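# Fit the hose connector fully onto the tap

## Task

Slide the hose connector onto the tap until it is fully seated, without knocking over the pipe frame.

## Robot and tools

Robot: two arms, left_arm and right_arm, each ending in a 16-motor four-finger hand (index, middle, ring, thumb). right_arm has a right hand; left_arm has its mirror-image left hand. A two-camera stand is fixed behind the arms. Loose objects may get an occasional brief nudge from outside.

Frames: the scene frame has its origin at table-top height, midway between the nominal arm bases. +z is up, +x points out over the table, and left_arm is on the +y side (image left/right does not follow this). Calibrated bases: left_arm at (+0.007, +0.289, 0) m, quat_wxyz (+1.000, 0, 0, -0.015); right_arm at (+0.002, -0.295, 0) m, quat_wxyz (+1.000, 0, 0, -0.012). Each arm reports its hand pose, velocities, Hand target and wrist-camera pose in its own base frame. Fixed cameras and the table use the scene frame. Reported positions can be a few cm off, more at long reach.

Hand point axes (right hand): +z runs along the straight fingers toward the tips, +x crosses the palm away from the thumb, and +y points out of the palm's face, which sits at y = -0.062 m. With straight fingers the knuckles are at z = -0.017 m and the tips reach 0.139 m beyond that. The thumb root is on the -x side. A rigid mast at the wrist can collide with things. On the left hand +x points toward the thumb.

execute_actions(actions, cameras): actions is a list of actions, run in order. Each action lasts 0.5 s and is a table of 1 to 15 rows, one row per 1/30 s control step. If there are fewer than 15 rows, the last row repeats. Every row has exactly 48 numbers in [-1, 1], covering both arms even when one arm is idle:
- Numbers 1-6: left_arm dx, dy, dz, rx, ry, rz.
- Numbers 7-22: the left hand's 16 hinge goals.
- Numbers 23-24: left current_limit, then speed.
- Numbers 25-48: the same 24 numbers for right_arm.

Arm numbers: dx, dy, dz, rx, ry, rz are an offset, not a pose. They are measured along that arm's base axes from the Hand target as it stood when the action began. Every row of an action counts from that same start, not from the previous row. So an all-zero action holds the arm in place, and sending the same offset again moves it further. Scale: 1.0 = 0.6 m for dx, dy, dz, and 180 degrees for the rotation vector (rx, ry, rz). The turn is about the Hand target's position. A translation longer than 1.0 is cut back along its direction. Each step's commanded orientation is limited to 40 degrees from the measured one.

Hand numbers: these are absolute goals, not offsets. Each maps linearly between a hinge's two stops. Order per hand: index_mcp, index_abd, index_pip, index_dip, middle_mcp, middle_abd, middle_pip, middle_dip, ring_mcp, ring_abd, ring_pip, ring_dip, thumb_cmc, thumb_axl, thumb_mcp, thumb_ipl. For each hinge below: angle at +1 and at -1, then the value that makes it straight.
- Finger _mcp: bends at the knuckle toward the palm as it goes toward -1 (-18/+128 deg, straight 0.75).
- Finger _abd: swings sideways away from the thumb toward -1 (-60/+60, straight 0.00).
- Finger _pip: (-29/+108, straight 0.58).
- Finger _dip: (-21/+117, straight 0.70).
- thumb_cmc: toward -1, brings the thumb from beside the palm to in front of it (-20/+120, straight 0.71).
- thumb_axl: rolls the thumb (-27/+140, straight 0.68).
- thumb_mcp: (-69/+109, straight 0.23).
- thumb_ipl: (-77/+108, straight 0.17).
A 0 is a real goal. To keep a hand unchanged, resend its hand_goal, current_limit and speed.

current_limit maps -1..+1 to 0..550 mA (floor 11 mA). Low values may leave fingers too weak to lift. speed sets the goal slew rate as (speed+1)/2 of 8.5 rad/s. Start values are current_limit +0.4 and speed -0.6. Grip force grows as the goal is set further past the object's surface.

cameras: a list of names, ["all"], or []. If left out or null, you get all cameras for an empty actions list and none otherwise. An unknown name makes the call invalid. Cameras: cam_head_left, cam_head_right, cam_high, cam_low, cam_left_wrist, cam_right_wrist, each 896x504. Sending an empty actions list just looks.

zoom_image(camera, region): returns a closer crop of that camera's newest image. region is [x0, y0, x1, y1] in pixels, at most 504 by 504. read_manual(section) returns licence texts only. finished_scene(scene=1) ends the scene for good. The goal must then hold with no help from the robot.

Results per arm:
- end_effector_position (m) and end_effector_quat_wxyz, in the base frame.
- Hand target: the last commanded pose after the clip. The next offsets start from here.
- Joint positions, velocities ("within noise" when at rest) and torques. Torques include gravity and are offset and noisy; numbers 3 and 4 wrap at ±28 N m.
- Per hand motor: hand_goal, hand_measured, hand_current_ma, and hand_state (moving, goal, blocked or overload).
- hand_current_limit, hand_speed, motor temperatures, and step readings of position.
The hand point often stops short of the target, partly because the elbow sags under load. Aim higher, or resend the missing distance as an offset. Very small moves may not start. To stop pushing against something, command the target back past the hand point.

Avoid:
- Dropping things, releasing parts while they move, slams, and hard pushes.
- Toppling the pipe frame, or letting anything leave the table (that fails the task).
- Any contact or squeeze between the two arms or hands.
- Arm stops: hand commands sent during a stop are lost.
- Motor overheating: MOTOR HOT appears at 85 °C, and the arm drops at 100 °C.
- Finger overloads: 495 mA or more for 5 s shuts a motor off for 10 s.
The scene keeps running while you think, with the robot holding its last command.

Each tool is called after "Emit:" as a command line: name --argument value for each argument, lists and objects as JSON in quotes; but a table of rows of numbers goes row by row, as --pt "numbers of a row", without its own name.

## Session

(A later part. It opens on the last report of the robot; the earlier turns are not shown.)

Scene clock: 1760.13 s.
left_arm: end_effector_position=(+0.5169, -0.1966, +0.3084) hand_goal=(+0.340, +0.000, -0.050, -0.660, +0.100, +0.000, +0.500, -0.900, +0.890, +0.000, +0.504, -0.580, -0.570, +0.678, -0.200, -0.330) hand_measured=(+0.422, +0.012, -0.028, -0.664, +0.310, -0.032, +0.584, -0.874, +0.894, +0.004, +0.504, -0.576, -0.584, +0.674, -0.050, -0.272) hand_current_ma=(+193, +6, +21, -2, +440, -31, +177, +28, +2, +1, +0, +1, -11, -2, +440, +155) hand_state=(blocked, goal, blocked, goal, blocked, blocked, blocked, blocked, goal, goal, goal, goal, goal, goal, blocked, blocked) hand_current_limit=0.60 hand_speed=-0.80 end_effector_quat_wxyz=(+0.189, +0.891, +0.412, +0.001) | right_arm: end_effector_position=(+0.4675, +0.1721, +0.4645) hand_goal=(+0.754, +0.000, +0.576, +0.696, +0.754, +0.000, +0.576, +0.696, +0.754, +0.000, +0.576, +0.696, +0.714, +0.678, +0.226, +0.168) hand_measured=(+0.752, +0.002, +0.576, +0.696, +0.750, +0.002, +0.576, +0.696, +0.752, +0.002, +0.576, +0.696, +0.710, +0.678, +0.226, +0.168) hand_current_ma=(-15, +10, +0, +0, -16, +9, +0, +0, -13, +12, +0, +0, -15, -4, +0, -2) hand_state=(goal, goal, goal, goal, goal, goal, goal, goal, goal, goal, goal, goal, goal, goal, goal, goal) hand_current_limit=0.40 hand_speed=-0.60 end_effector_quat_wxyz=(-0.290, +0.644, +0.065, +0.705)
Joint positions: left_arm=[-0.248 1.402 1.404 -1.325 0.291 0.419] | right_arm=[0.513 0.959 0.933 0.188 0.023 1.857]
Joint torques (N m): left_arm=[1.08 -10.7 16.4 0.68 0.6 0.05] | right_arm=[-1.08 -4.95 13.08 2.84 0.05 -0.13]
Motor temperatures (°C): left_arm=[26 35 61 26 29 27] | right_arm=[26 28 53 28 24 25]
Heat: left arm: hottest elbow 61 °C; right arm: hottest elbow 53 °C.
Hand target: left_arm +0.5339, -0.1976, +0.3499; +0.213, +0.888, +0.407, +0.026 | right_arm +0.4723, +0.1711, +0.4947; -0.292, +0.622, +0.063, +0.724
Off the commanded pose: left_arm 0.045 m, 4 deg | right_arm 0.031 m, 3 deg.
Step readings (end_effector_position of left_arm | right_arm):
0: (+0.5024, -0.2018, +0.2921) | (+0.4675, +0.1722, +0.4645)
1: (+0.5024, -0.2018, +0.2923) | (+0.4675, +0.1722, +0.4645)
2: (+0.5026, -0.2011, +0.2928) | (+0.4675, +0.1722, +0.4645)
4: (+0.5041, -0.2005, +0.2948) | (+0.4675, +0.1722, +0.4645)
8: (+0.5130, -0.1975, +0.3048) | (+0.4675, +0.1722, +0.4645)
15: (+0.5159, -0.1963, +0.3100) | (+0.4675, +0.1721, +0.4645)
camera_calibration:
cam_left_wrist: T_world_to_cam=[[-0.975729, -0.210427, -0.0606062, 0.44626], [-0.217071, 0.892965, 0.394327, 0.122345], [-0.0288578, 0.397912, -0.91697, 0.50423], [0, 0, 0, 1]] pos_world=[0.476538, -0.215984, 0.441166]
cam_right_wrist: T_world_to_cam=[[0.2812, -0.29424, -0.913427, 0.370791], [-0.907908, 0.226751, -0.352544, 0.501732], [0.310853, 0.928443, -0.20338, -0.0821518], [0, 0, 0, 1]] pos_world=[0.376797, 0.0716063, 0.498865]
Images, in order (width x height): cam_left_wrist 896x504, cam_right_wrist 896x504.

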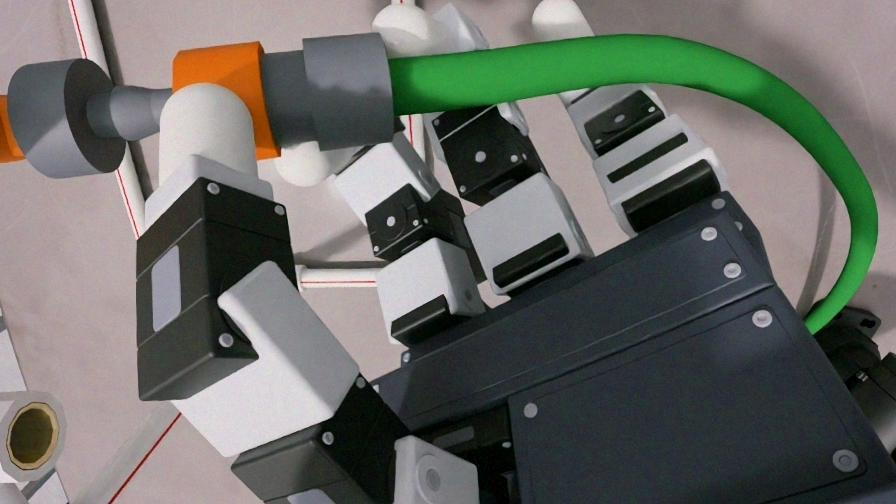

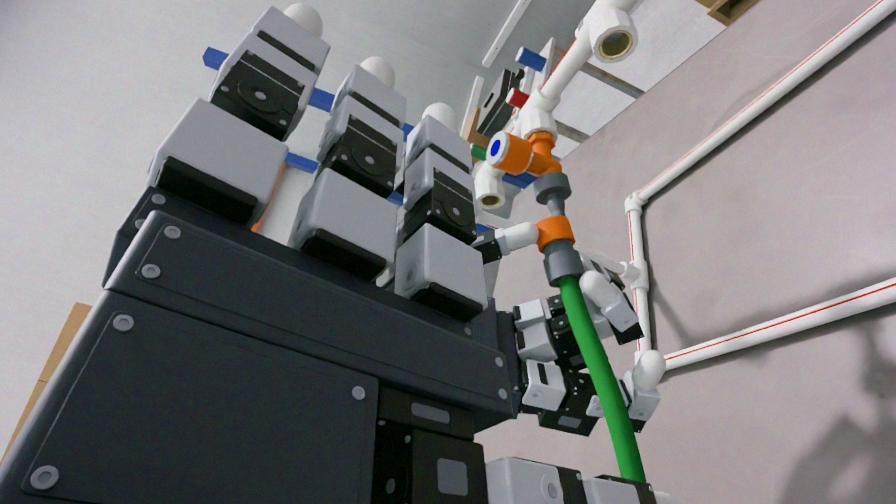

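Emit:
execute_actions --actions '[[[-0.0167,-0.0037,-0.005,0,0,0, 0.34,0,-0.05,-0.66, 0.1,0,0.5,-0.9, 0.89,0,0.504,-0.58, -0.571,0.678,-0.2,-0.33, 0.6,-0.8, 0,0,0,0,0,0, 0.754,0,0.576,0.696, 0.754,0,0.576,0.696, 0.754,0,0.576,0.696, 0.714,0.678,0.226,0.168, 0.4,-0.6]],[[0,0,-0.0117,0,0,0, 0.34,0,-0.05,-0.66, 0.1,0,0.5,-0.9, 0.89,0,0.504,-0.58, -0.571,0.678,-0.2,-0.33, 0.6,-0.8, 0,0,0,0,0,0, 0.754,0,0.576,0.696, 0.754,0,0.576,0.696, 0.754,0,0.576,0.696, 0.714,0.678,0.226,0.168, 0.4,-0.6]]]' --cameras '["all"]'

Emit:
zoom_image --camera "cam_right_wrist" --region '[530, 170, 620, 310]'

Scene clock: 1808.90 s.
left_arm: end_effector_position=(+0.5175, -0.1968, +0.3088) hand_goal=(+0.340, +0.000, -0.050, -0.660, +0.100, +0.000, +0.500, -0.900, +0.890, +0.000, +0.504, -0.580, -0.570, +0.678, -0.200, -0.330) hand_measured=(+0.422, +0.012, -0.028, -0.664, +0.310, -0.032, +0.584, -0.874, +0.894, +0.004, +0.504, -0.576, -0.584, +0.674, -0.050, -0.272) hand_current_ma=(+193, +6, +21, -2, +440, -31, +177, +28, +2, +1, +0, +1, -11, -2, +440, +155) hand_state=(blocked, goal, blocked, goal, blocked, blocked, blocked, blocked, goal, goal, goal, goal, goal, goal, blocked, blocked) hand_current_limit=0.60 hand_speed=-0.80 end_effector_quat_wxyz=(+0.190, +0.891, +0.412, +0.002) | right_arm: end_effector_position=(+0.4675, +0.1721, +0.4645) hand_goal=(+0.754, +0.000, +0.576, +0.696, +0.754, +0.000, +0.576, +0.696, +0.754, +0.000, +0.576, +0.696, +0.714, +0.678, +0.226, +0.168) hand_measured=(+0.752, +0.002, +0.576, +0.696, +0.750, +0.002, +0.576, +0.696, +0.752, +0.002, +0.576, +0.696, +0.710, +0.678, +0.226, +0.168) hand_current_ma=(-15, +10, +0, +0, -16, +9, +0, +0, -13, +12, +0, +0, -15, -4, +0, -2) hand_state=(goal, goal, goal, goal, goal, goal, goal, goal, goal, goal, goal, goal, goal, goal, goal, goal) hand_current_limit=0.40 hand_speed=-0.60 end_effector_quat_wxyz=(-0.290, +0.644, +0.065, +0.705)
Joint positions: left_arm=[-0.248 1.402 1.404 -1.322 0.291 0.419] | right_arm=[0.513 0.959 0.933 0.188 0.023 1.857]
Joint torques (N m): left_arm=[0.5 -12.4 12.66 1.61 0.51 -0.03] | right_arm=[-1.08 -4.95 13.07 2.84 0.05 -0.13]
Motor temperatures (°C): left_arm=[26 36 58 26 29 27] | right_arm=[26 28 55 28 24 25]
Heat: left arm: hottest elbow 58 °C; right arm: hottest elbow 55 °C.
Hand target: left_arm +0.5239, -0.1998, +0.3399; +0.213, +0.888, +0.407, +0.027 | right_arm +0.4723, +0.1711, +0.4947; -0.292, +0.622, +0.063, +0.724
Off the commanded pose: left_arm 0.032 m, 4 deg | right_arm 0.031 m, 3 deg.
Step readings (end_effector_position of left_arm | right_arm):
0: (+0.5169, -0.1966, +0.3084) | (+0.4675, +0.1721, +0.4645)
1: (+0.5169, -0.1966, +0.3084) | (+0.4675, +0.1721, +0.4645)
2: (+0.5169, -0.1966, +0.3084) | (+0.4675, +0.1721, +0.4645)
4: (+0.5169, -0.1966, +0.3084) | (+0.4675, +0.1721, +0.4645)
8: (+0.5169, -0.1966, +0.3084) | (+0.4675, +0.1721, +0.4645)
15: (+0.5169, -0.1966, +0.3084) | (+0.4675, +0.1721, +0.4645)
16: (+0.5169, -0.1966, +0.3084) | (+0.4675, +0.1721, +0.4645)
17: (+0.5169, -0.1966, +0.3084) | (+0.4675, +0.1721, +0.4645)
19: (+0.5169, -0.1966, +0.3084) | (+0.4675, +0.1721, +0.4645)
23: (+0.5172, -0.1967, +0.3086) | (+0.4675, +0.1721, +0.4645)
30: (+0.5175, -0.1968, +0.3088) | (+0.4675, +0.1721, +0.4645)
camera_calibration:
cam_left_wrist: T_world_to_cam=[[-0.975537, -0.210491, -0.0634209, 0.447595], [-0.218287, 0.893265, 0.392974, 0.123561], [-0.0260656, 0.397204, -0.91736, 0.503332], [0, 0, 0, 1]] pos_world=[0.476737, -0.216084, 0.441567]
cam_right_wrist: T_world_to_cam=[[0.2812, -0.29424, -0.913427, 0.370791], [-0.907908, 0.226751, -0.352544, 0.501732], [0.310853, 0.928443, -0.20338, -0.0821518], [0, 0, 0, 1]] pos_world=[0.376797, 0.0716063, 0.498865]

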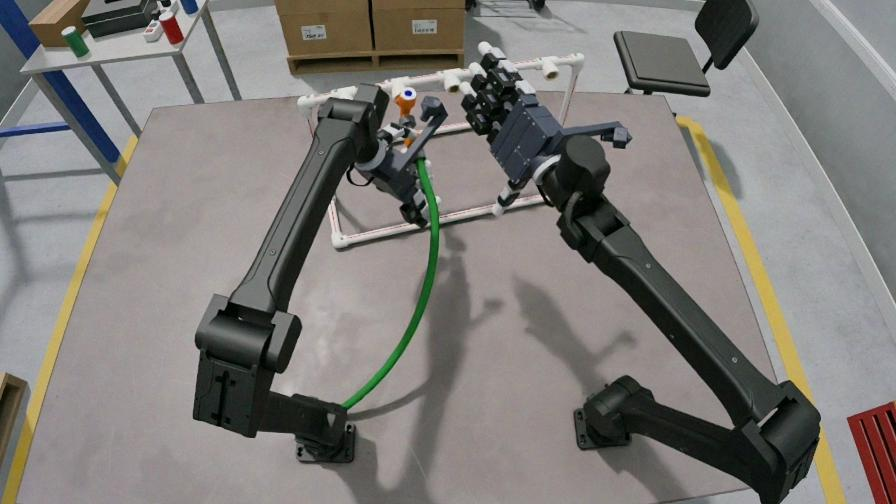

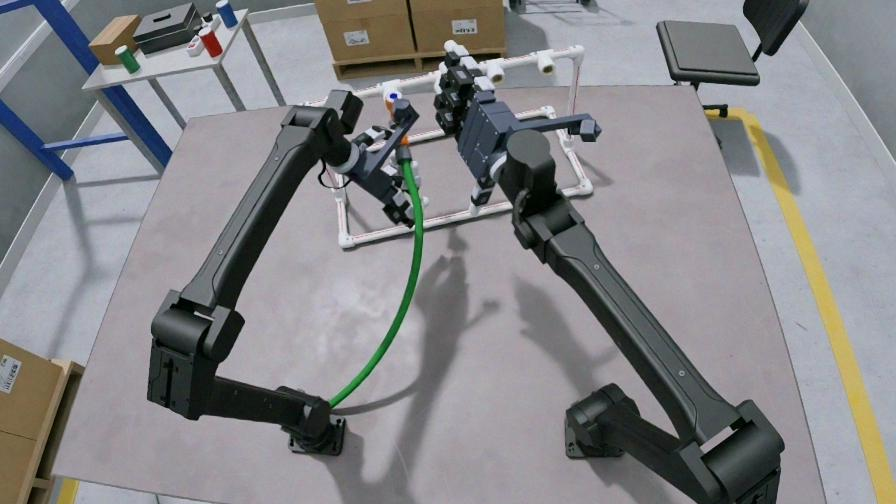

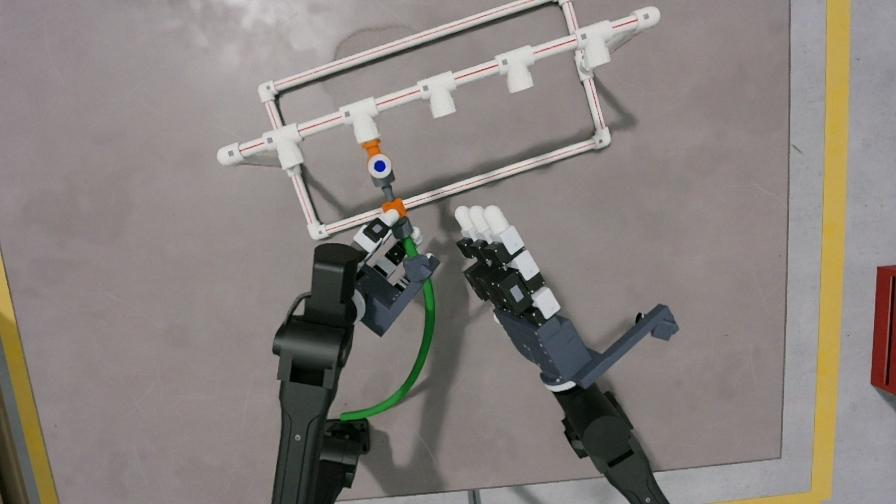

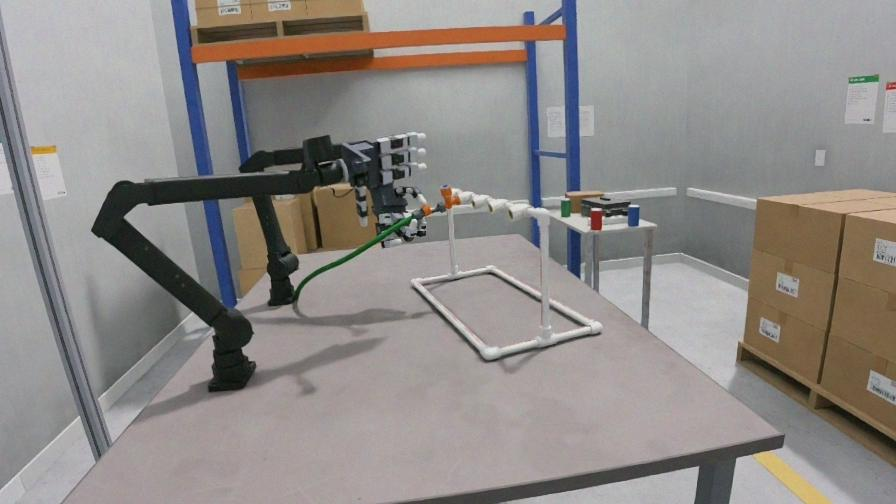

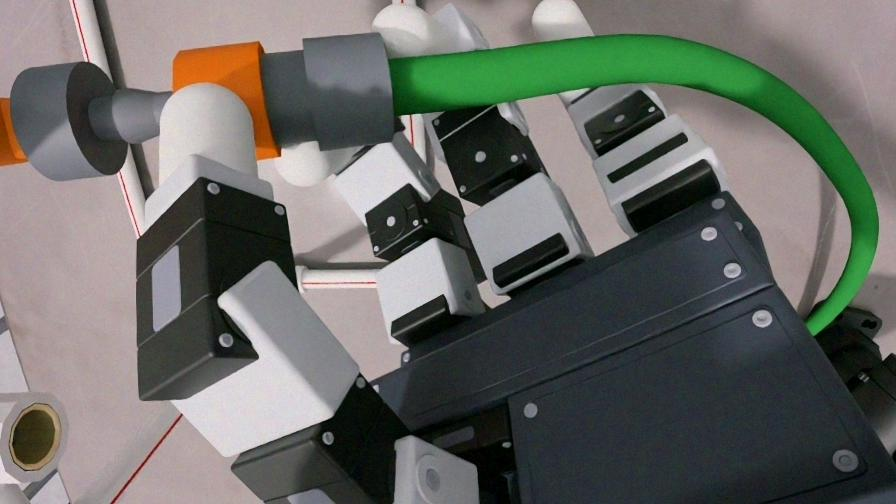

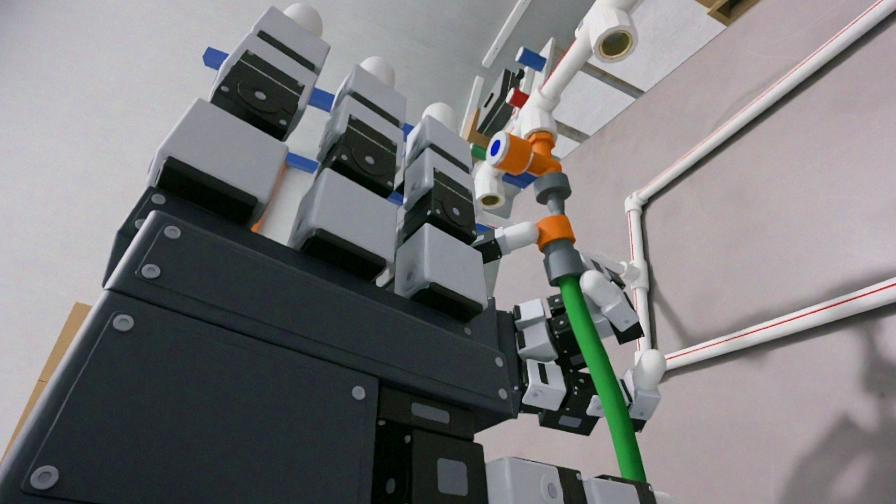

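Scaled by 3.600.

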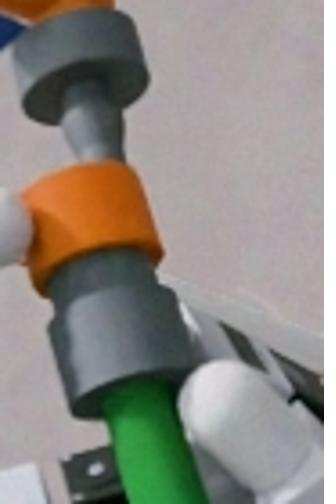

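Emit:
zoom_image --camera "cam_right_wrist" --region '[530, 165, 590, 255]'

Emit:
zoom_image --camera "cam_left_wrist" --region '[60, 20, 300, 180]'

Emit:
zoom_image --camera "cam_low" --region '[400, 180, 470, 240]'

Emit:
zoom_image --camera "cam_high" --region '[350, 150, 430, 250]'

Scaled by 5.600.

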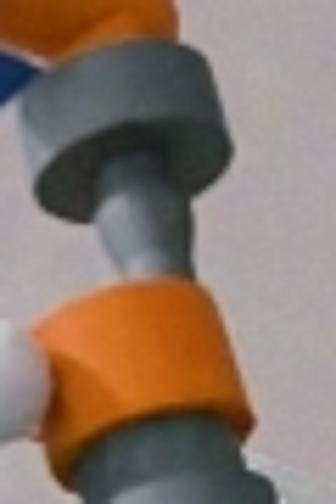

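Scaled by 2.100.

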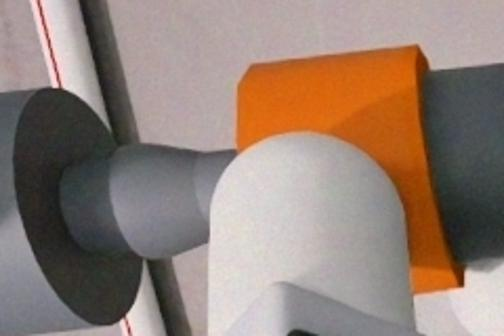

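Scaled by 7.200.

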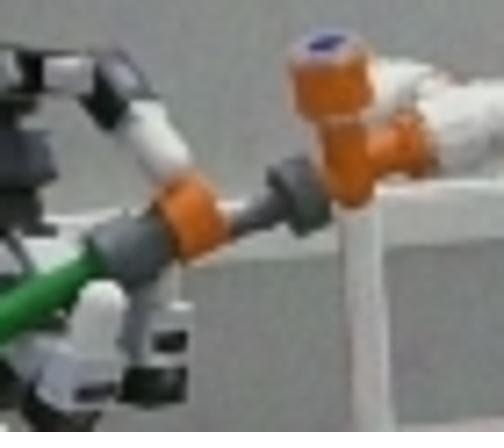

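Scaled by 5.040.

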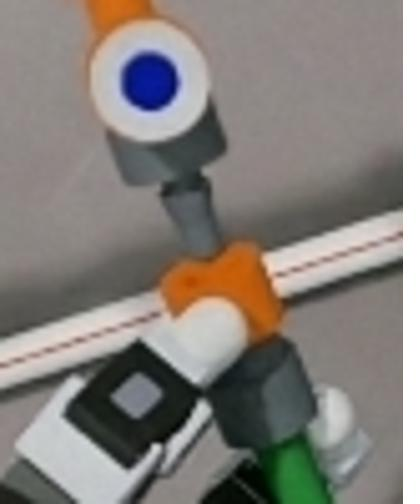

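Emit:
execute_actions --actions '[[[-0.0133,-0.003,-0.0033,0,0,0, 0.34,0,-0.05,-0.66, 0.1,0,0.5,-0.9, 0.89,0,0.504,-0.58, -0.571,0.678,-0.2,-0.33, 0.6,-0.8, 0,0,0,0,0,0, 0.754,0,0.576,0.696, 0.754,0,0.576,0.696, 0.754,0,0.576,0.696, 0.714,0.678,0.226,0.168, 0.4,-0.6]]]' --cameras '[]'

Scene clock: 1844.20 s.
left_arm: end_effector_position=(+0.5151, -0.1977, +0.3167) hand_goal=(+0.340, +0.000, -0.050, -0.660, +0.100, +0.000, +0.500, -0.900, +0.890, +0.000, +0.504, -0.580, -0.570, +0.678, -0.200, -0.330) hand_measured=(+0.422, +0.012, -0.028, -0.664, +0.310, -0.032, +0.584, -0.874, +0.894, +0.004, +0.504, -0.576, -0.584, +0.674, -0.050, -0.272) hand_current_ma=(+193, +6, +21, -2, +440, -31, +177, +28, +2, +1, +0, +1, -11, -2, +440, +155) hand_state=(blocked, goal, blocked, goal, blocked, blocked, blocked, blocked, goal, goal, goal, goal, goal, goal, blocked, blocked) hand_current_limit=0.60 hand_speed=-0.80 end_effector_quat_wxyz=(+0.195, +0.891, +0.409, +0.009) | right_arm: end_effector_position=(+0.4675, +0.1721, +0.4645) hand_goal=(+0.754, +0.000, +0.576, +0.696, +0.754, +0.000, +0.576, +0.696, +0.754, +0.000, +0.576, +0.696, +0.714, +0.678, +0.226, +0.168) hand_measured=(+0.752, +0.002, +0.576, +0.696, +0.750, +0.002, +0.576, +0.696, +0.752, +0.002, +0.576, +0.696, +0.710, +0.678, +0.226, +0.168) hand_current_ma=(-15, +10, +0, +0, -16, +9, +0, +0, -13, +12, +0, +0, -15, -4, +0, -2) hand_state=(goal, goal, goal, goal, goal, goal, goal, goal, goal, goal, goal, goal, goal, goal, goal, goal) hand_current_limit=0.40 hand_speed=-0.60 end_effector_quat_wxyz=(-0.290, +0.644, +0.065, +0.705)
Joint positions: left_arm=[-0.251 1.388 1.404 -1.319 0.291 0.419] | right_arm=[0.513 0.959 0.933 0.188 0.023 1.857]
Joint torques (N m): left_arm=[-0.03 -12.28 10.84 1.73 0.42 -0.14] | right_arm=[-1.03 -4.95 13.08 2.84 0.05 -0.13]
Motor temperatures (°C): left_arm=[26 36 54 26 29 26] | right_arm=[26 28 56 28 24 25]
Heat: left arm: hottest elbow 54 °C; right arm: hottest elbow 56 °C.
Hand target: left_arm +0.5160, -0.2015, +0.3379; +0.213, +0.888, +0.407, +0.027 | right_arm +0.4723, +0.1711, +0.4947; -0.292, +0.622, +0.063, +0.724
Off the commanded pose: left_arm 0.022 m, 3 deg | right_arm 0.031 m, 3 deg.
Step readings (end_effector_position of left_arm | right_arm):
0: (+0.5175, -0.1968, +0.3088) | (+0.4675, +0.1721, +0.4645)
1: (+0.5175, -0.1968, +0.3088) | (+0.4675, +0.1721, +0.4645)
2: (+0.5175, -0.1968, +0.3088) | (+0.4675, +0.1721, +0.4645)
4: (+0.5174, -0.1967, +0.3095) | (+0.4675, +0.1721, +0.4645)
8: (+0.5166, -0.1972, +0.3123) | (+0.4675, +0.1721, +0.4645)
15: (+0.5151, -0.1977, +0.3167) | (+0.4675, +0.1721, +0.4645)
No camera images: "cameras" was empty.

Emit:
execute_actions --actions '[[[0,0,-0.0167,0,0,0, 0.34,0,-0.05,-0.66, 0.1,0,0.5,-0.9, 0.89,0,0.504,-0.58, -0.571,0.678,-0.2,-0.33, 0.6,-0.8, 0,0,0,0,0,0, 0.754,0,0.576,0.696, 0.754,0,0.576,0.696, 0.754,0,0.576,0.696, 0.714,0.678,0.226,0.168, 0.4,-0.6]]]' --cameras '[]'

Scene clock: 1851.67 s.
left_arm: end_effector_position=(+0.5162, -0.1992, +0.3145) hand_goal=(+0.340, +0.000, -0.050, -0.660, +0.100, +0.000, +0.500, -0.900, +0.890, +0.000, +0.504, -0.580, -0.570, +0.678, -0.200, -0.330) hand_measured=(+0.422, +0.012, -0.028, -0.668, +0.310, -0.032, +0.584, -0.874, +0.896, +0.004, +0.504, -0.576, -0.584, +0.674, -0.050, -0.272) hand_current_ma=(+193, +6, +21, -4, +440, -31, +177, +28, +2, +1, +0, +1, -11, -2, +440, +155) hand_state=(blocked, goal, blocked, goal, blocked, blocked, blocked, blocked, goal, goal, goal, goal, goal, goal, blocked, blocked) hand_current_limit=0.60 hand_speed=-0.80 end_effector_quat_wxyz=(+0.199, +0.891, +0.407, +0.013) | right_arm: end_effector_position=(+0.4675, +0.1721, +0.4645) hand_goal=(+0.754, +0.000, +0.576, +0.696, +0.754, +0.000, +0.576, +0.696, +0.754, +0.000, +0.576, +0.696, +0.714, +0.678, +0.226, +0.168) hand_measured=(+0.752, +0.002, +0.576, +0.696, +0.750, +0.002, +0.576, +0.696, +0.752, +0.002, +0.576, +0.696, +0.710, +0.678, +0.226, +0.168) hand_current_ma=(-15, +10, +0, +0, -16, +9, +0, +0, -13, +12, +0, +0, -15, -4, +0, -2) hand_state=(goal, goal, goal, goal, goal, goal, goal, goal, goal, goal, goal, goal, goal, goal, goal, goal) hand_current_limit=0.40 hand_speed=-0.60 end_effector_quat_wxyz=(-0.290, +0.644, +0.065, +0.705)
Joint positions: left_arm=[-0.253 1.386 1.392 -1.298 0.291 0.419] | right_arm=[0.513 0.959 0.933 0.188 0.023 1.857]
Joint torques (N m): left_arm=[0.03 -11.87 9.7 2.03 0.4 -0.14] | right_arm=[-1.03 -4.95 13.08 2.84 0.05 -0.13]
Motor temperatures (°C): left_arm=[26 36 53 26 29 27] | right_arm=[26 28 56 28 24 25]
Heat: left arm: hottest elbow 53 °C; right arm: hottest elbow 56 °C.
Hand target: left_arm +0.5160, -0.2015, +0.3280; +0.213, +0.888, +0.407, +0.027 | right_arm +0.4723, +0.1711, +0.4947; -0.292, +0.622, +0.063, +0.724
Off the commanded pose: left_arm 0.014 m, 2 deg | right_arm 0.031 m, 3 deg.
Step readings (end_effector_position of left_arm | right_arm):
0: (+0.5151, -0.1977, +0.3167) | (+0.4675, +0.1721, +0.4645)
1: (+0.5152, -0.1977, +0.3168) | (+0.4675, +0.1721, +0.4645)
2: (+0.5154, -0.1977, +0.3169) | (+0.4675, +0.1721, +0.4645)
4: (+0.5154, -0.1982, +0.3166) | (+0.4675, +0.1721, +0.4645)
8: (+0.5158, -0.1989, +0.3154) | (+0.4675, +0.1721, +0.4645)
15: (+0.5161, -0.1992, +0.3145) | (+0.4675, +0.1721, +0.4645)
No camera images: "cameras" was empty.

Emit:
execute_actions --actions '[[[-0.02,-0.004,-0.0167,0,0,0, 0.34,0,-0.05,-0.66, 0.1,0,0.5,-0.9, 0.89,0,0.504,-0.58, -0.571,0.678,-0.2,-0.33, 0.6,-0.8, 0,0,0,0,0,0, 0.754,0,0.576,0.696, 0.754,0,0.576,0.696, 0.754,0,0.576,0.696, 0.714,0.678,0.226,0.168, 0.4,-0.6]]]' --cameras '[]'

Scene clock: 1861.77 s.
left_arm: end_effector_position=(+0.5083, -0.2013, +0.3085) hand_goal=(+0.340, +0.000, -0.050, -0.660, +0.100, +0.000, +0.500, -0.900, +0.890, +0.000, +0.504, -0.580, -0.570, +0.678, -0.200, -0.330) hand_measured=(+0.422, +0.012, -0.028, -0.668, +0.310, -0.032, +0.584, -0.874, +0.896, +0.004, +0.504, -0.576, -0.584, +0.674, -0.050, -0.272) hand_current_ma=(+193, +6, +21, -4, +440, -31, +177, +28, +2, +1, +0, +1, -11, -2, +440, +155) hand_state=(blocked, goal, blocked, goal, blocked, blocked, blocked, blocked, goal, goal, goal, goal, goal, goal, blocked, blocked) hand_current_limit=0.60 hand_speed=-0.80 end_effector_quat_wxyz=(+0.203, +0.892, +0.402, +0.020) | right_arm: end_effector_position=(+0.4675, +0.1721, +0.4645) hand_goal=(+0.754, +0.000, +0.576, +0.696, +0.754, +0.000, +0.576, +0.696, +0.754, +0.000, +0.576, +0.696, +0.714, +0.678, +0.226, +0.168) hand_measured=(+0.752, +0.002, +0.576, +0.696, +0.750, +0.002, +0.576, +0.696, +0.752, +0.002, +0.576, +0.696, +0.710, +0.678, +0.226, +0.168) hand_current_ma=(-15, +10, +0, +0, -16, +9, +0, +0, -13, +12, +0, +0, -15, -4, +0, -2) hand_state=(goal, goal, goal, goal, goal, goal, goal, goal, goal, goal, goal, goal, goal, goal, goal, goal) hand_current_limit=0.40 hand_speed=-0.60 end_effector_quat_wxyz=(-0.290, +0.644, +0.065, +0.705)
Joint positions: left_arm=[-0.262 1.359 1.343 -1.257 0.287 0.418] | right_arm=[0.513 0.959 0.933 0.188 0.023 1.857]
Joint torques (N m): left_arm=[0.09 -11.87 9.32 1.48 0.41 -0.27] | right_arm=[-1.03 -4.95 13.08 2.84 0.05 -0.13]
Motor temperatures (°C): left_arm=[26 36 52 27 29 27] | right_arm=[26 28 57 28 24 25]
Heat: left arm: hottest elbow 52 °C; right arm: hottest elbow 57 °C.
Hand target: left_arm +0.5040, -0.2039, +0.3180; +0.213, +0.888, +0.407, +0.027 | right_arm +0.4723, +0.1711, +0.4947; -0.292, +0.622, +0.063, +0.724
Off the commanded pose: left_arm 0.011 m, 2 deg | right_arm 0.031 m, 3 deg.
Step readings (end_effector_position of left_arm | right_arm):
0: (+0.5162, -0.1992, +0.3145) | (+0.4675, +0.1721, +0.4645)
1: (+0.5161, -0.1992, +0.3142) | (+0.4675, +0.1721, +0.4645)
2: (+0.5159, -0.1994, +0.3138) | (+0.4675, +0.1721, +0.4645)
4: (+0.5146, -0.1996, +0.3121) | (+0.4675, +0.1721, +0.4645)
8: (+0.5091, -0.2001, +0.3075) | (+0.4675, +0.1721, +0.4645)
15: (+0.5082, -0.2012, +0.3082) | (+0.4675, +0.1721, +0.4645)
No camera images: "cameras" was empty.

Emit:
execute_actions --actions '[[[0,0,-0.0133,0,0,0, 0.34,0,-0.05,-0.66, 0.1,0,0.5,-0.9, 0.89,0,0.504,-0.58, -0.571,0.678,-0.2,-0.33, 0.6,-0.8, 0,0,0,0,0,0, 0.754,0,0.576,0.696, 0.754,0,0.576,0.696, 0.754,0,0.576,0.696, 0.714,0.678,0.226,0.168, 0.4,-0.6]]]' --cameras '["cam_right_wrist","cam_left_wrist","cam_low"]'

Emit:
zoom_image --camera "cam_right_wrist" --region '[530, 170, 620, 310]'

Emit:
zoom_image --camera "cam_low" --region '[400, 180, 470, 240]'

Scene clock: 1871.53 s.
left_arm: end_effector_position=(+0.5077, -0.2009, +0.3013) hand_goal=(+0.340, +0.000, -0.050, -0.660, +0.100, +0.000, +0.500, -0.900, +0.890, +0.000, +0.504, -0.580, -0.570, +0.678, -0.200, -0.330) hand_measured=(+0.422, +0.012, -0.028, -0.668, +0.310, -0.032, +0.584, -0.874, +0.896, +0.004, +0.504, -0.576, -0.584, +0.674, -0.050, -0.272) hand_current_ma=(+193, +6, +21, -4, +440, -31, +177, +28, +2, +1, +0, +1, -11, -2, +440, +155) hand_state=(blocked, goal, blocked, goal, blocked, blocked, blocked, blocked, goal, goal, goal, goal, goal, goal, blocked, blocked) hand_current_limit=0.60 hand_speed=-0.80 end_effector_quat_wxyz=(+0.204, +0.892, +0.403, +0.020) | right_arm: end_effector_position=(+0.4675, +0.1721, +0.4645) hand_goal=(+0.754, +0.000, +0.576, +0.696, +0.754, +0.000, +0.576, +0.696, +0.754, +0.000, +0.576, +0.696, +0.714, +0.678, +0.226, +0.168) hand_measured=(+0.752, +0.002, +0.576, +0.696, +0.750, +0.002, +0.576, +0.696, +0.752, +0.002, +0.576, +0.696, +0.710, +0.678, +0.226, +0.168) hand_current_ma=(-15, +10, +0, +0, -16, +9, +0, +0, -13, +12, +0, +0, -15, -4, +0, -2) hand_state=(goal, goal, goal, goal, goal, goal, goal, goal, goal, goal, goal, goal, goal, goal, goal, goal) hand_current_limit=0.40 hand_speed=-0.60 end_effector_quat_wxyz=(-0.290, +0.644, +0.065, +0.705)
Joint positions: left_arm=[-0.262 1.357 1.321 -1.235 0.287 0.417] | right_arm=[0.513 0.959 0.933 0.188 0.023 1.857]
Joint torques (N m): left_arm=[-0.15 -11.69 9.35 1.52 0.39 -0.23] | right_arm=[-1.08 -4.95 13.08 2.84 0.05 -0.13]
Motor temperatures (°C): left_arm=[26 35 50 27 29 27] | right_arm=[26 28 57 28 24 25]
Heat: left arm: hottest elbow 50 °C; right arm: hottest elbow 57 °C.
Hand target: left_arm +0.5040, -0.2038, +0.3100; +0.213, +0.888, +0.407, +0.027 | right_arm +0.4723, +0.1711, +0.4947; -0.292, +0.622, +0.063, +0.724
Off the commanded pose: left_arm 0.010 m, 1 deg | right_arm 0.031 m, 3 deg.
Step readings (end_effector_position of left_arm | right_arm):
0: (+0.5083, -0.2012, +0.3085) | (+0.4675, +0.1721, +0.4645)
1: (+0.5083, -0.2012, +0.3085) | (+0.4675, +0.1721, +0.4645)
2: (+0.5084, -0.2013, +0.3080) | (+0.4675, +0.1721, +0.4645)
4: (+0.5084, -0.2013, +0.3067) | (+0.4675, +0.1721, +0.4645)
8: (+0.5075, -0.2009, +0.3023) | (+0.4675, +0.1721, +0.4645)
15: (+0.5076, -0.2009, +0.3012) | (+0.4675, +0.1721, +0.4645)
camera_calibration:
cam_left_wrist: T_world_to_cam=[[-0.973566, -0.201602, -0.107359, 0.450698], [-0.227423, 0.899184, 0.373827, 0.139668], [0.0211712, 0.388361, -0.921264, 0.473172], [0, 0, 0, 1]] pos_world=[0.46053, -0.218488, 0.432091]
cam_right_wrist: T_world_to_cam=[[0.2812, -0.29424, -0.913427, 0.370791], [-0.907908, 0.226751, -0.352544, 0.501732], [0.310853, 0.928443, -0.20338, -0.0821518], [0, 0, 0, 1]] pos_world=[0.376797, 0.0716063, 0.498865]
Images, in order (width x height): cam_low 896x504, cam_left_wrist 896x504, cam_right_wrist 896x504.

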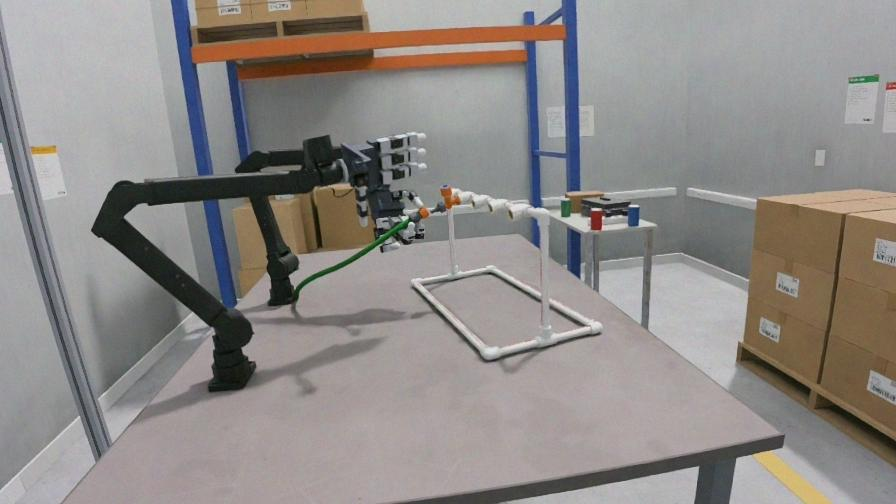

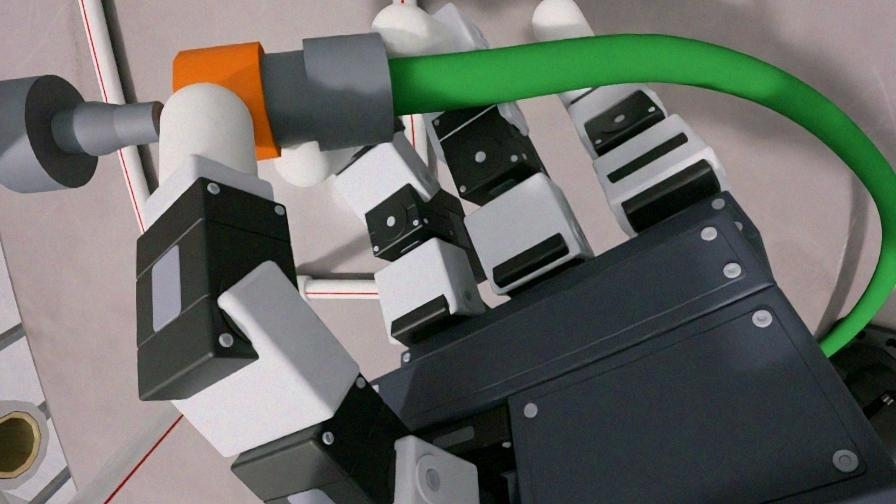

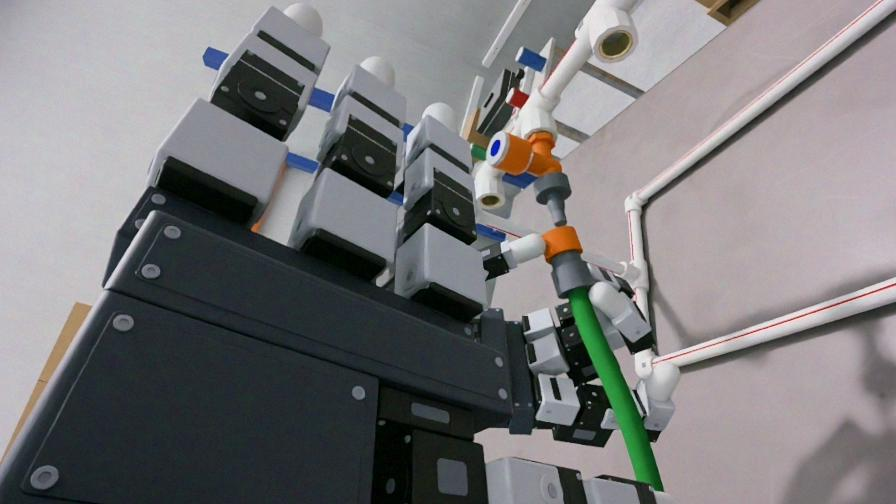

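Scaled by 3.600.

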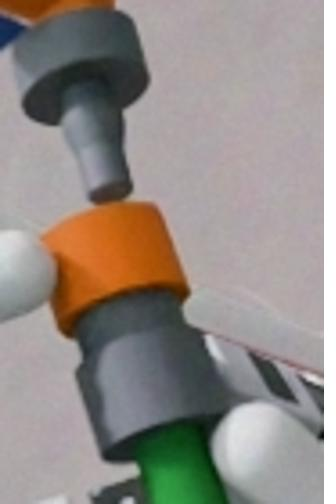

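Scaled by 7.200.

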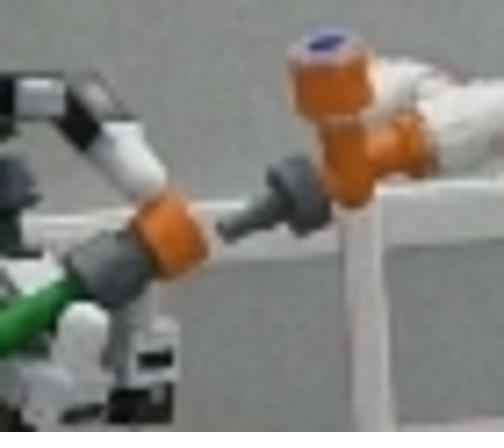

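Emit:
execute_actions --actions '[[[0.0025,0.009,-0.0142,0,0,0, 0.34,0,-0.05,-0.66, 0.1,0,0.5,-0.9, 0.89,0,0.504,-0.58, -0.571,0.678,-0.2,-0.33, 0.6,-0.8, 0,0,0,0,0,0, 0.754,0,0.576,0.696, 0.754,0,0.576,0.696, 0.754,0,0.576,0.696, 0.714,0.678,0.226,0.168, 0.4,-0.6]]]' --cameras '["all"]'

Emit:
zoom_image --camera "cam_right_wrist" --region '[520, 165, 600, 285]'

Emit:
zoom_image --camera "cam_low" --region '[405, 190, 453, 230]'

Emit:
zoom_image --camera "cam_left_wrist" --region '[0, 20, 400, 200]'

Emit:
zoom_image --camera "cam_high" --region '[365, 165, 425, 240]'

Scene clock: 1917.80 s.
left_arm: end_effector_position=(+0.5070, -0.2007, +0.2934) hand_goal=(+0.340, +0.000, -0.050, -0.660, +0.100, +0.000, +0.500, -0.900, +0.890, +0.000, +0.504, -0.580, -0.570, +0.678, -0.200, -0.330) hand_measured=(+0.422, +0.012, -0.028, -0.668, +0.310, -0.032, +0.584, -0.874, +0.894, +0.004, +0.504, -0.576, -0.584, +0.674, -0.050, -0.272) hand_current_ma=(+193, +6, +21, -4, +440, -31, +177, +28, +2, +1, +0, +1, -11, -2, +440, +155) hand_state=(blocked, goal, blocked, goal, blocked, blocked, blocked, blocked, goal, goal, goal, goal, goal, goal, blocked, blocked) hand_current_limit=0.60 hand_speed=-0.80 end_effector_quat_wxyz=(+0.203, +0.892, +0.403, +0.020) | right_arm: end_effector_position=(+0.4675, +0.1721, +0.4645) hand_goal=(+0.754, +0.000, +0.576, +0.696, +0.754, +0.000, +0.576, +0.696, +0.754, +0.000, +0.576, +0.696, +0.714, +0.678, +0.226, +0.168) hand_measured=(+0.752, +0.002, +0.576, +0.696, +0.750, +0.002, +0.576, +0.696, +0.752, +0.002, +0.576, +0.696, +0.710, +0.678, +0.226, +0.168) hand_current_ma=(-15, +10, +0, +0, -16, +9, +0, +0, -13, +12, +0, +0, -15, -4, +0, -2) hand_state=(goal, goal, goal, goal, goal, goal, goal, goal, goal, goal, goal, goal, goal, goal, goal, goal) hand_current_limit=0.40 hand_speed=-0.60 end_effector_quat_wxyz=(-0.290, +0.644, +0.065, +0.705)
Joint positions: left_arm=[-0.262 1.356 1.301 -1.216 0.287 0.417] | right_arm=[0.513 0.959 0.933 0.188 0.023 1.857]
Joint torques (N m): left_arm=[0.91 -11.22 9.36 1.59 0.53 -0.12] | right_arm=[-1.03 -4.95 13.07 2.84 0.05 -0.13]
Motor temperatures (°C): left_arm=[26 35 46 26 29 27] | right_arm=[26 28 58 28 24 25]
Heat: left arm: hottest elbow 46 °C; right arm: hottest elbow 58 °C.
Hand target: left_arm +0.5055, -0.1984, +0.3013; +0.213, +0.888, +0.407, +0.026 | right_arm +0.4723, +0.1711, +0.4947; -0.292, +0.622, +0.063, +0.724
Off the commanded pose: left_arm 0.009 m, 1 deg | right_arm 0.031 m, 3 deg.
Step readings (end_effector_position of left_arm | right_arm):
0: (+0.5077, -0.2009, +0.3013) | (+0.4675, +0.1721, +0.4645)
1: (+0.5078, -0.2010, +0.3013) | (+0.4675, +0.1721, +0.4645)
2: (+0.5078, -0.2010, +0.3009) | (+0.4675, +0.1721, +0.4645)
4: (+0.5081, -0.2011, +0.2996) | (+0.4675, +0.1721, +0.4645)
8: (+0.5070, -0.2007, +0.2945) | (+0.4675, +0.1721, +0.4645)
15: (+0.5069, -0.2007, +0.2933) | (+0.4675, +0.1721, +0.4645)
camera_calibration:
cam_left_wrist: T_world_to_cam=[[-0.973684, -0.201556, -0.106366, 0.448929], [-0.227006, 0.899065, 0.374367, 0.141949], [0.0201741, 0.388661, -0.92116, 0.466348], [0, 0, 0, 1]] pos_world=[0.45993, -0.218388, 0.424191]
cam_right_wrist: T_world_to_cam=[[0.2812, -0.29424, -0.913427, 0.370791], [-0.907908, 0.226751, -0.352544, 0.501732], [0.310853, 0.928443, -0.20338, -0.0821518], [0, 0, 0, 1]] pos_world=[0.376797, 0.0716063, 0.498865]

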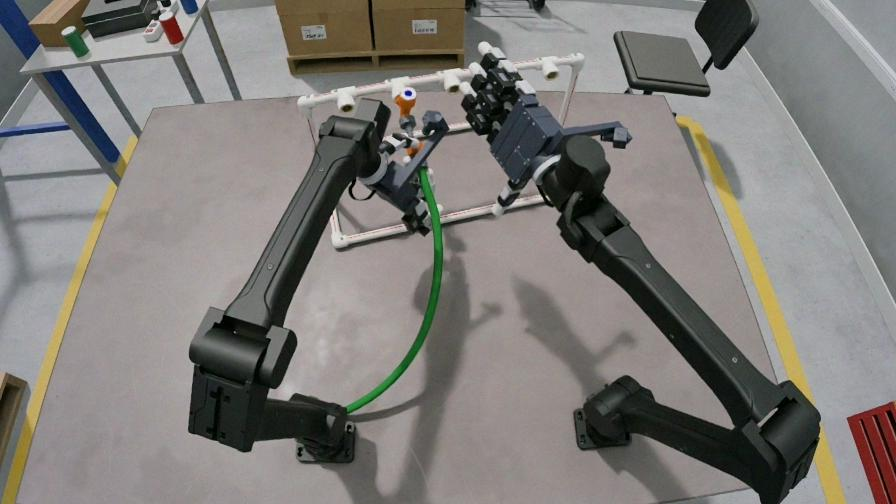

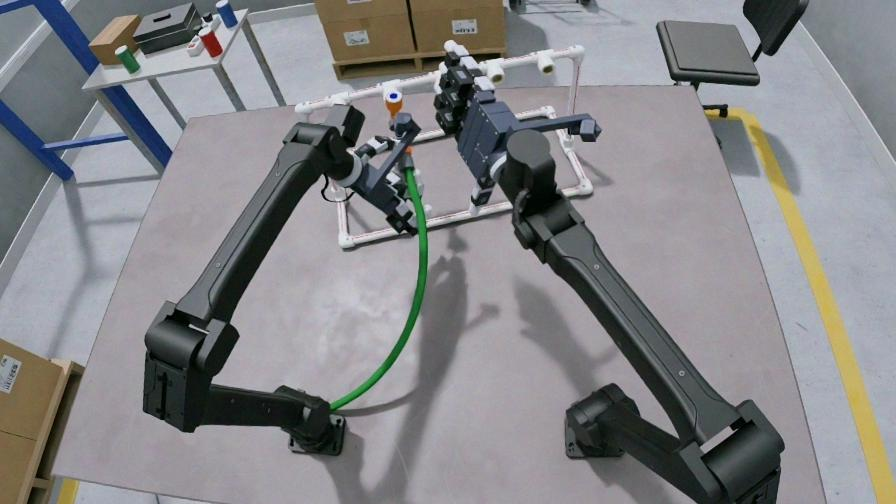

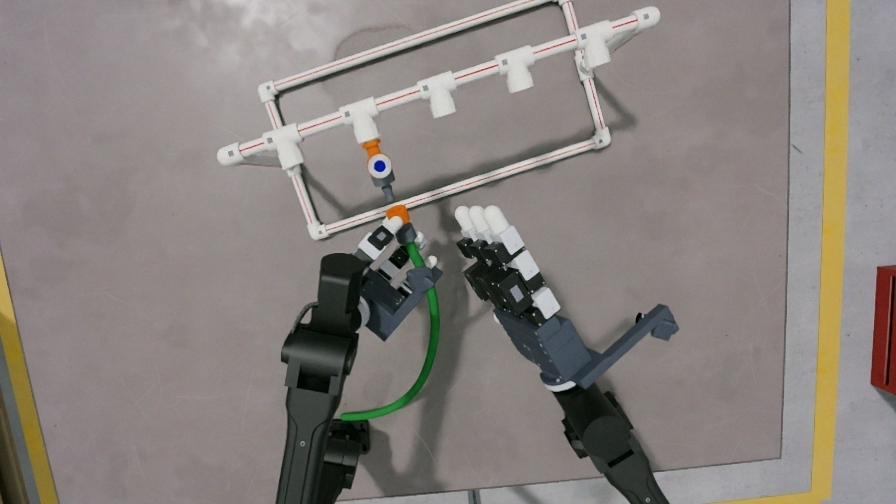

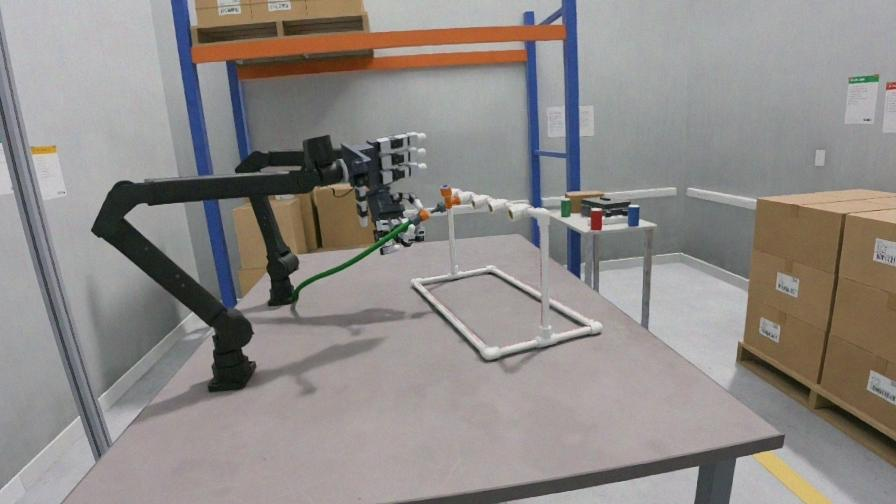

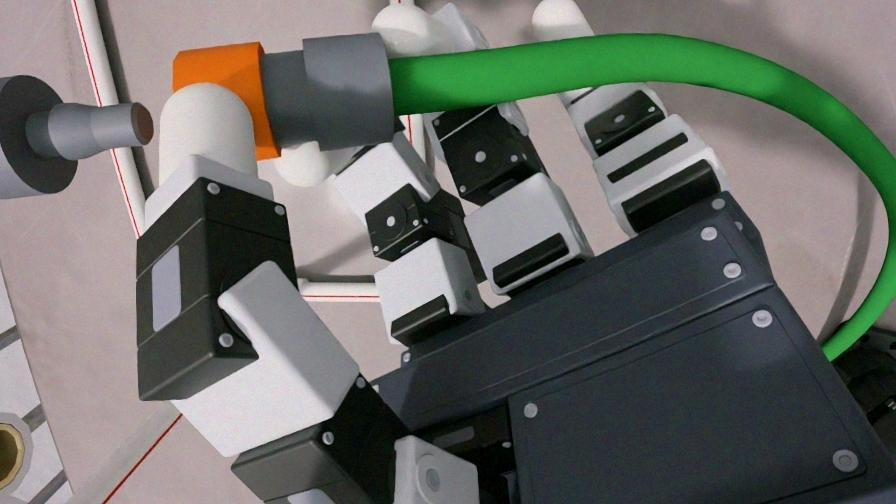

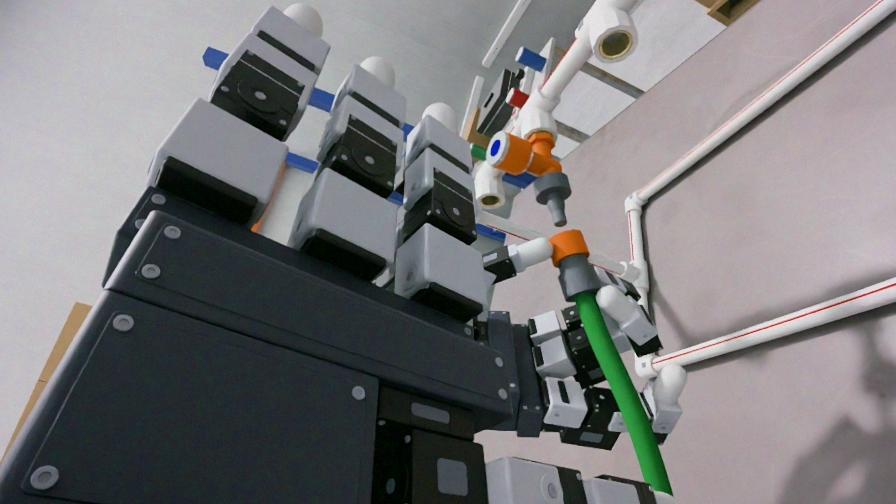

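Scaled by 4.200.

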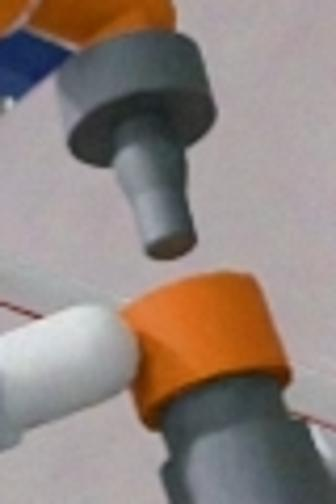

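Scaled by 10.500.

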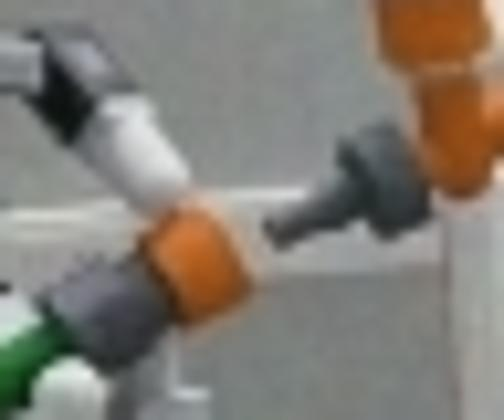

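Scaled by 1.260.

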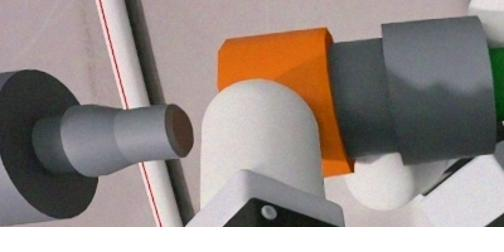

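Scaled by 6.720.

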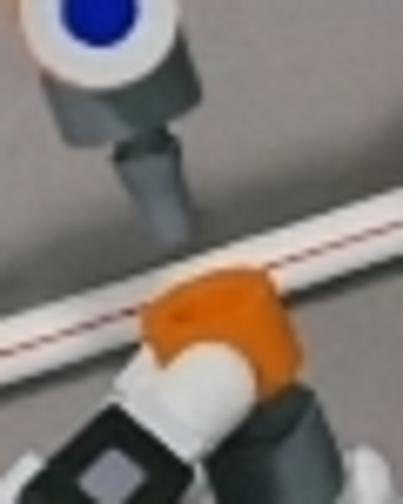

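Emit:
execute_actions --actions '[[[-0.001,0.0083,0,0,0,0, 0.34,0,-0.05,-0.66, 0.1,0,0.5,-0.9, 0.89,0,0.504,-0.58, -0.571,0.678,-0.2,-0.33, 0.6,-0.8, 0,0,0,0,0,0, 0.754,0,0.576,0.696, 0.754,0,0.576,0.696, 0.754,0,0.576,0.696, 0.714,0.678,0.226,0.168, 0.4,-0.6]]]' --cameras '[]'

Scene clock: 1951.63 s.
left_arm: end_effector_position=(+0.5076, -0.1991, +0.2935) hand_goal=(+0.340, +0.000, -0.050, -0.660, +0.100, +0.000, +0.500, -0.900, +0.890, +0.000, +0.504, -0.580, -0.570, +0.678, -0.200, -0.330) hand_measured=(+0.422, +0.012, -0.028, -0.668, +0.310, -0.032, +0.584, -0.874, +0.894, +0.004, +0.504, -0.576, -0.584, +0.674, -0.050, -0.272) hand_current_ma=(+193, +6, +21, -4, +440, -31, +177, +28, +2, +1, +0, +1, -11, -2, +440, +155) hand_state=(blocked, goal, blocked, goal, blocked, blocked, blocked, blocked, goal, goal, goal, goal, goal, goal, blocked, blocked) hand_current_limit=0.60 hand_speed=-0.80 end_effector_quat_wxyz=(+0.204, +0.891, +0.405, +0.020) | right_arm: end_effector_position=(+0.4675, +0.1721, +0.4645) hand_goal=(+0.754, +0.000, +0.576, +0.696, +0.754, +0.000, +0.576, +0.696, +0.754, +0.000, +0.576, +0.696, +0.714, +0.678, +0.226, +0.168) hand_measured=(+0.752, +0.002, +0.576, +0.696, +0.750, +0.002, +0.576, +0.696, +0.752, +0.002, +0.576, +0.696, +0.710, +0.678, +0.226, +0.168) hand_current_ma=(-15, +10, +0, +0, -16, +9, +0, +0, -13, +12, +0, +0, -15, -4, +0, -2) hand_state=(goal, goal, goal, goal, goal, goal, goal, goal, goal, goal, goal, goal, goal, goal, goal, goal) hand_current_limit=0.40 hand_speed=-0.60 end_effector_quat_wxyz=(-0.290, +0.644, +0.065, +0.705)
Joint positions: left_arm=[-0.258 1.356 1.301 -1.216 0.289 0.417] | right_arm=[0.513 0.959 0.933 0.188 0.023 1.857]
Joint torques (N m): left_arm=[1.26 -11.81 9.07 1.5 0.56 0.01] | right_arm=[-1.03 -4.95 13.08 2.84 0.05 -0.13]
Motor temperatures (°C): left_arm=[26 35 47 26 29 27] | right_arm=[26 28 58 28 24 25]
Heat: left arm: hottest elbow 47 °C; right arm: hottest elbow 58 °C.
Hand target: left_arm +0.5049, -0.1935, +0.3013; +0.213, +0.888, +0.407, +0.026 | right_arm +0.4723, +0.1711, +0.4947; -0.292, +0.622, +0.063, +0.724
Off the commanded pose: left_arm 0.010 m, 1 deg | right_arm 0.031 m, 3 deg.
Step readings (end_effector_position of left_arm | right_arm):
0: (+0.5070, -0.2007, +0.2934) | (+0.4675, +0.1721, +0.4645)
1: (+0.5070, -0.2007, +0.2934) | (+0.4675, +0.1721, +0.4645)
2: (+0.5070, -0.2007, +0.2934) | (+0.4675, +0.1721, +0.4645)
4: (+0.5070, -0.2009, +0.2934) | (+0.4675, +0.1721, +0.4645)
8: (+0.5071, -0.2004, +0.2935) | (+0.4675, +0.1721, +0.4645)
15: (+0.5076, -0.1991, +0.2935) | (+0.4675, +0.1721, +0.4645)
No camera images: "cameras" was empty.


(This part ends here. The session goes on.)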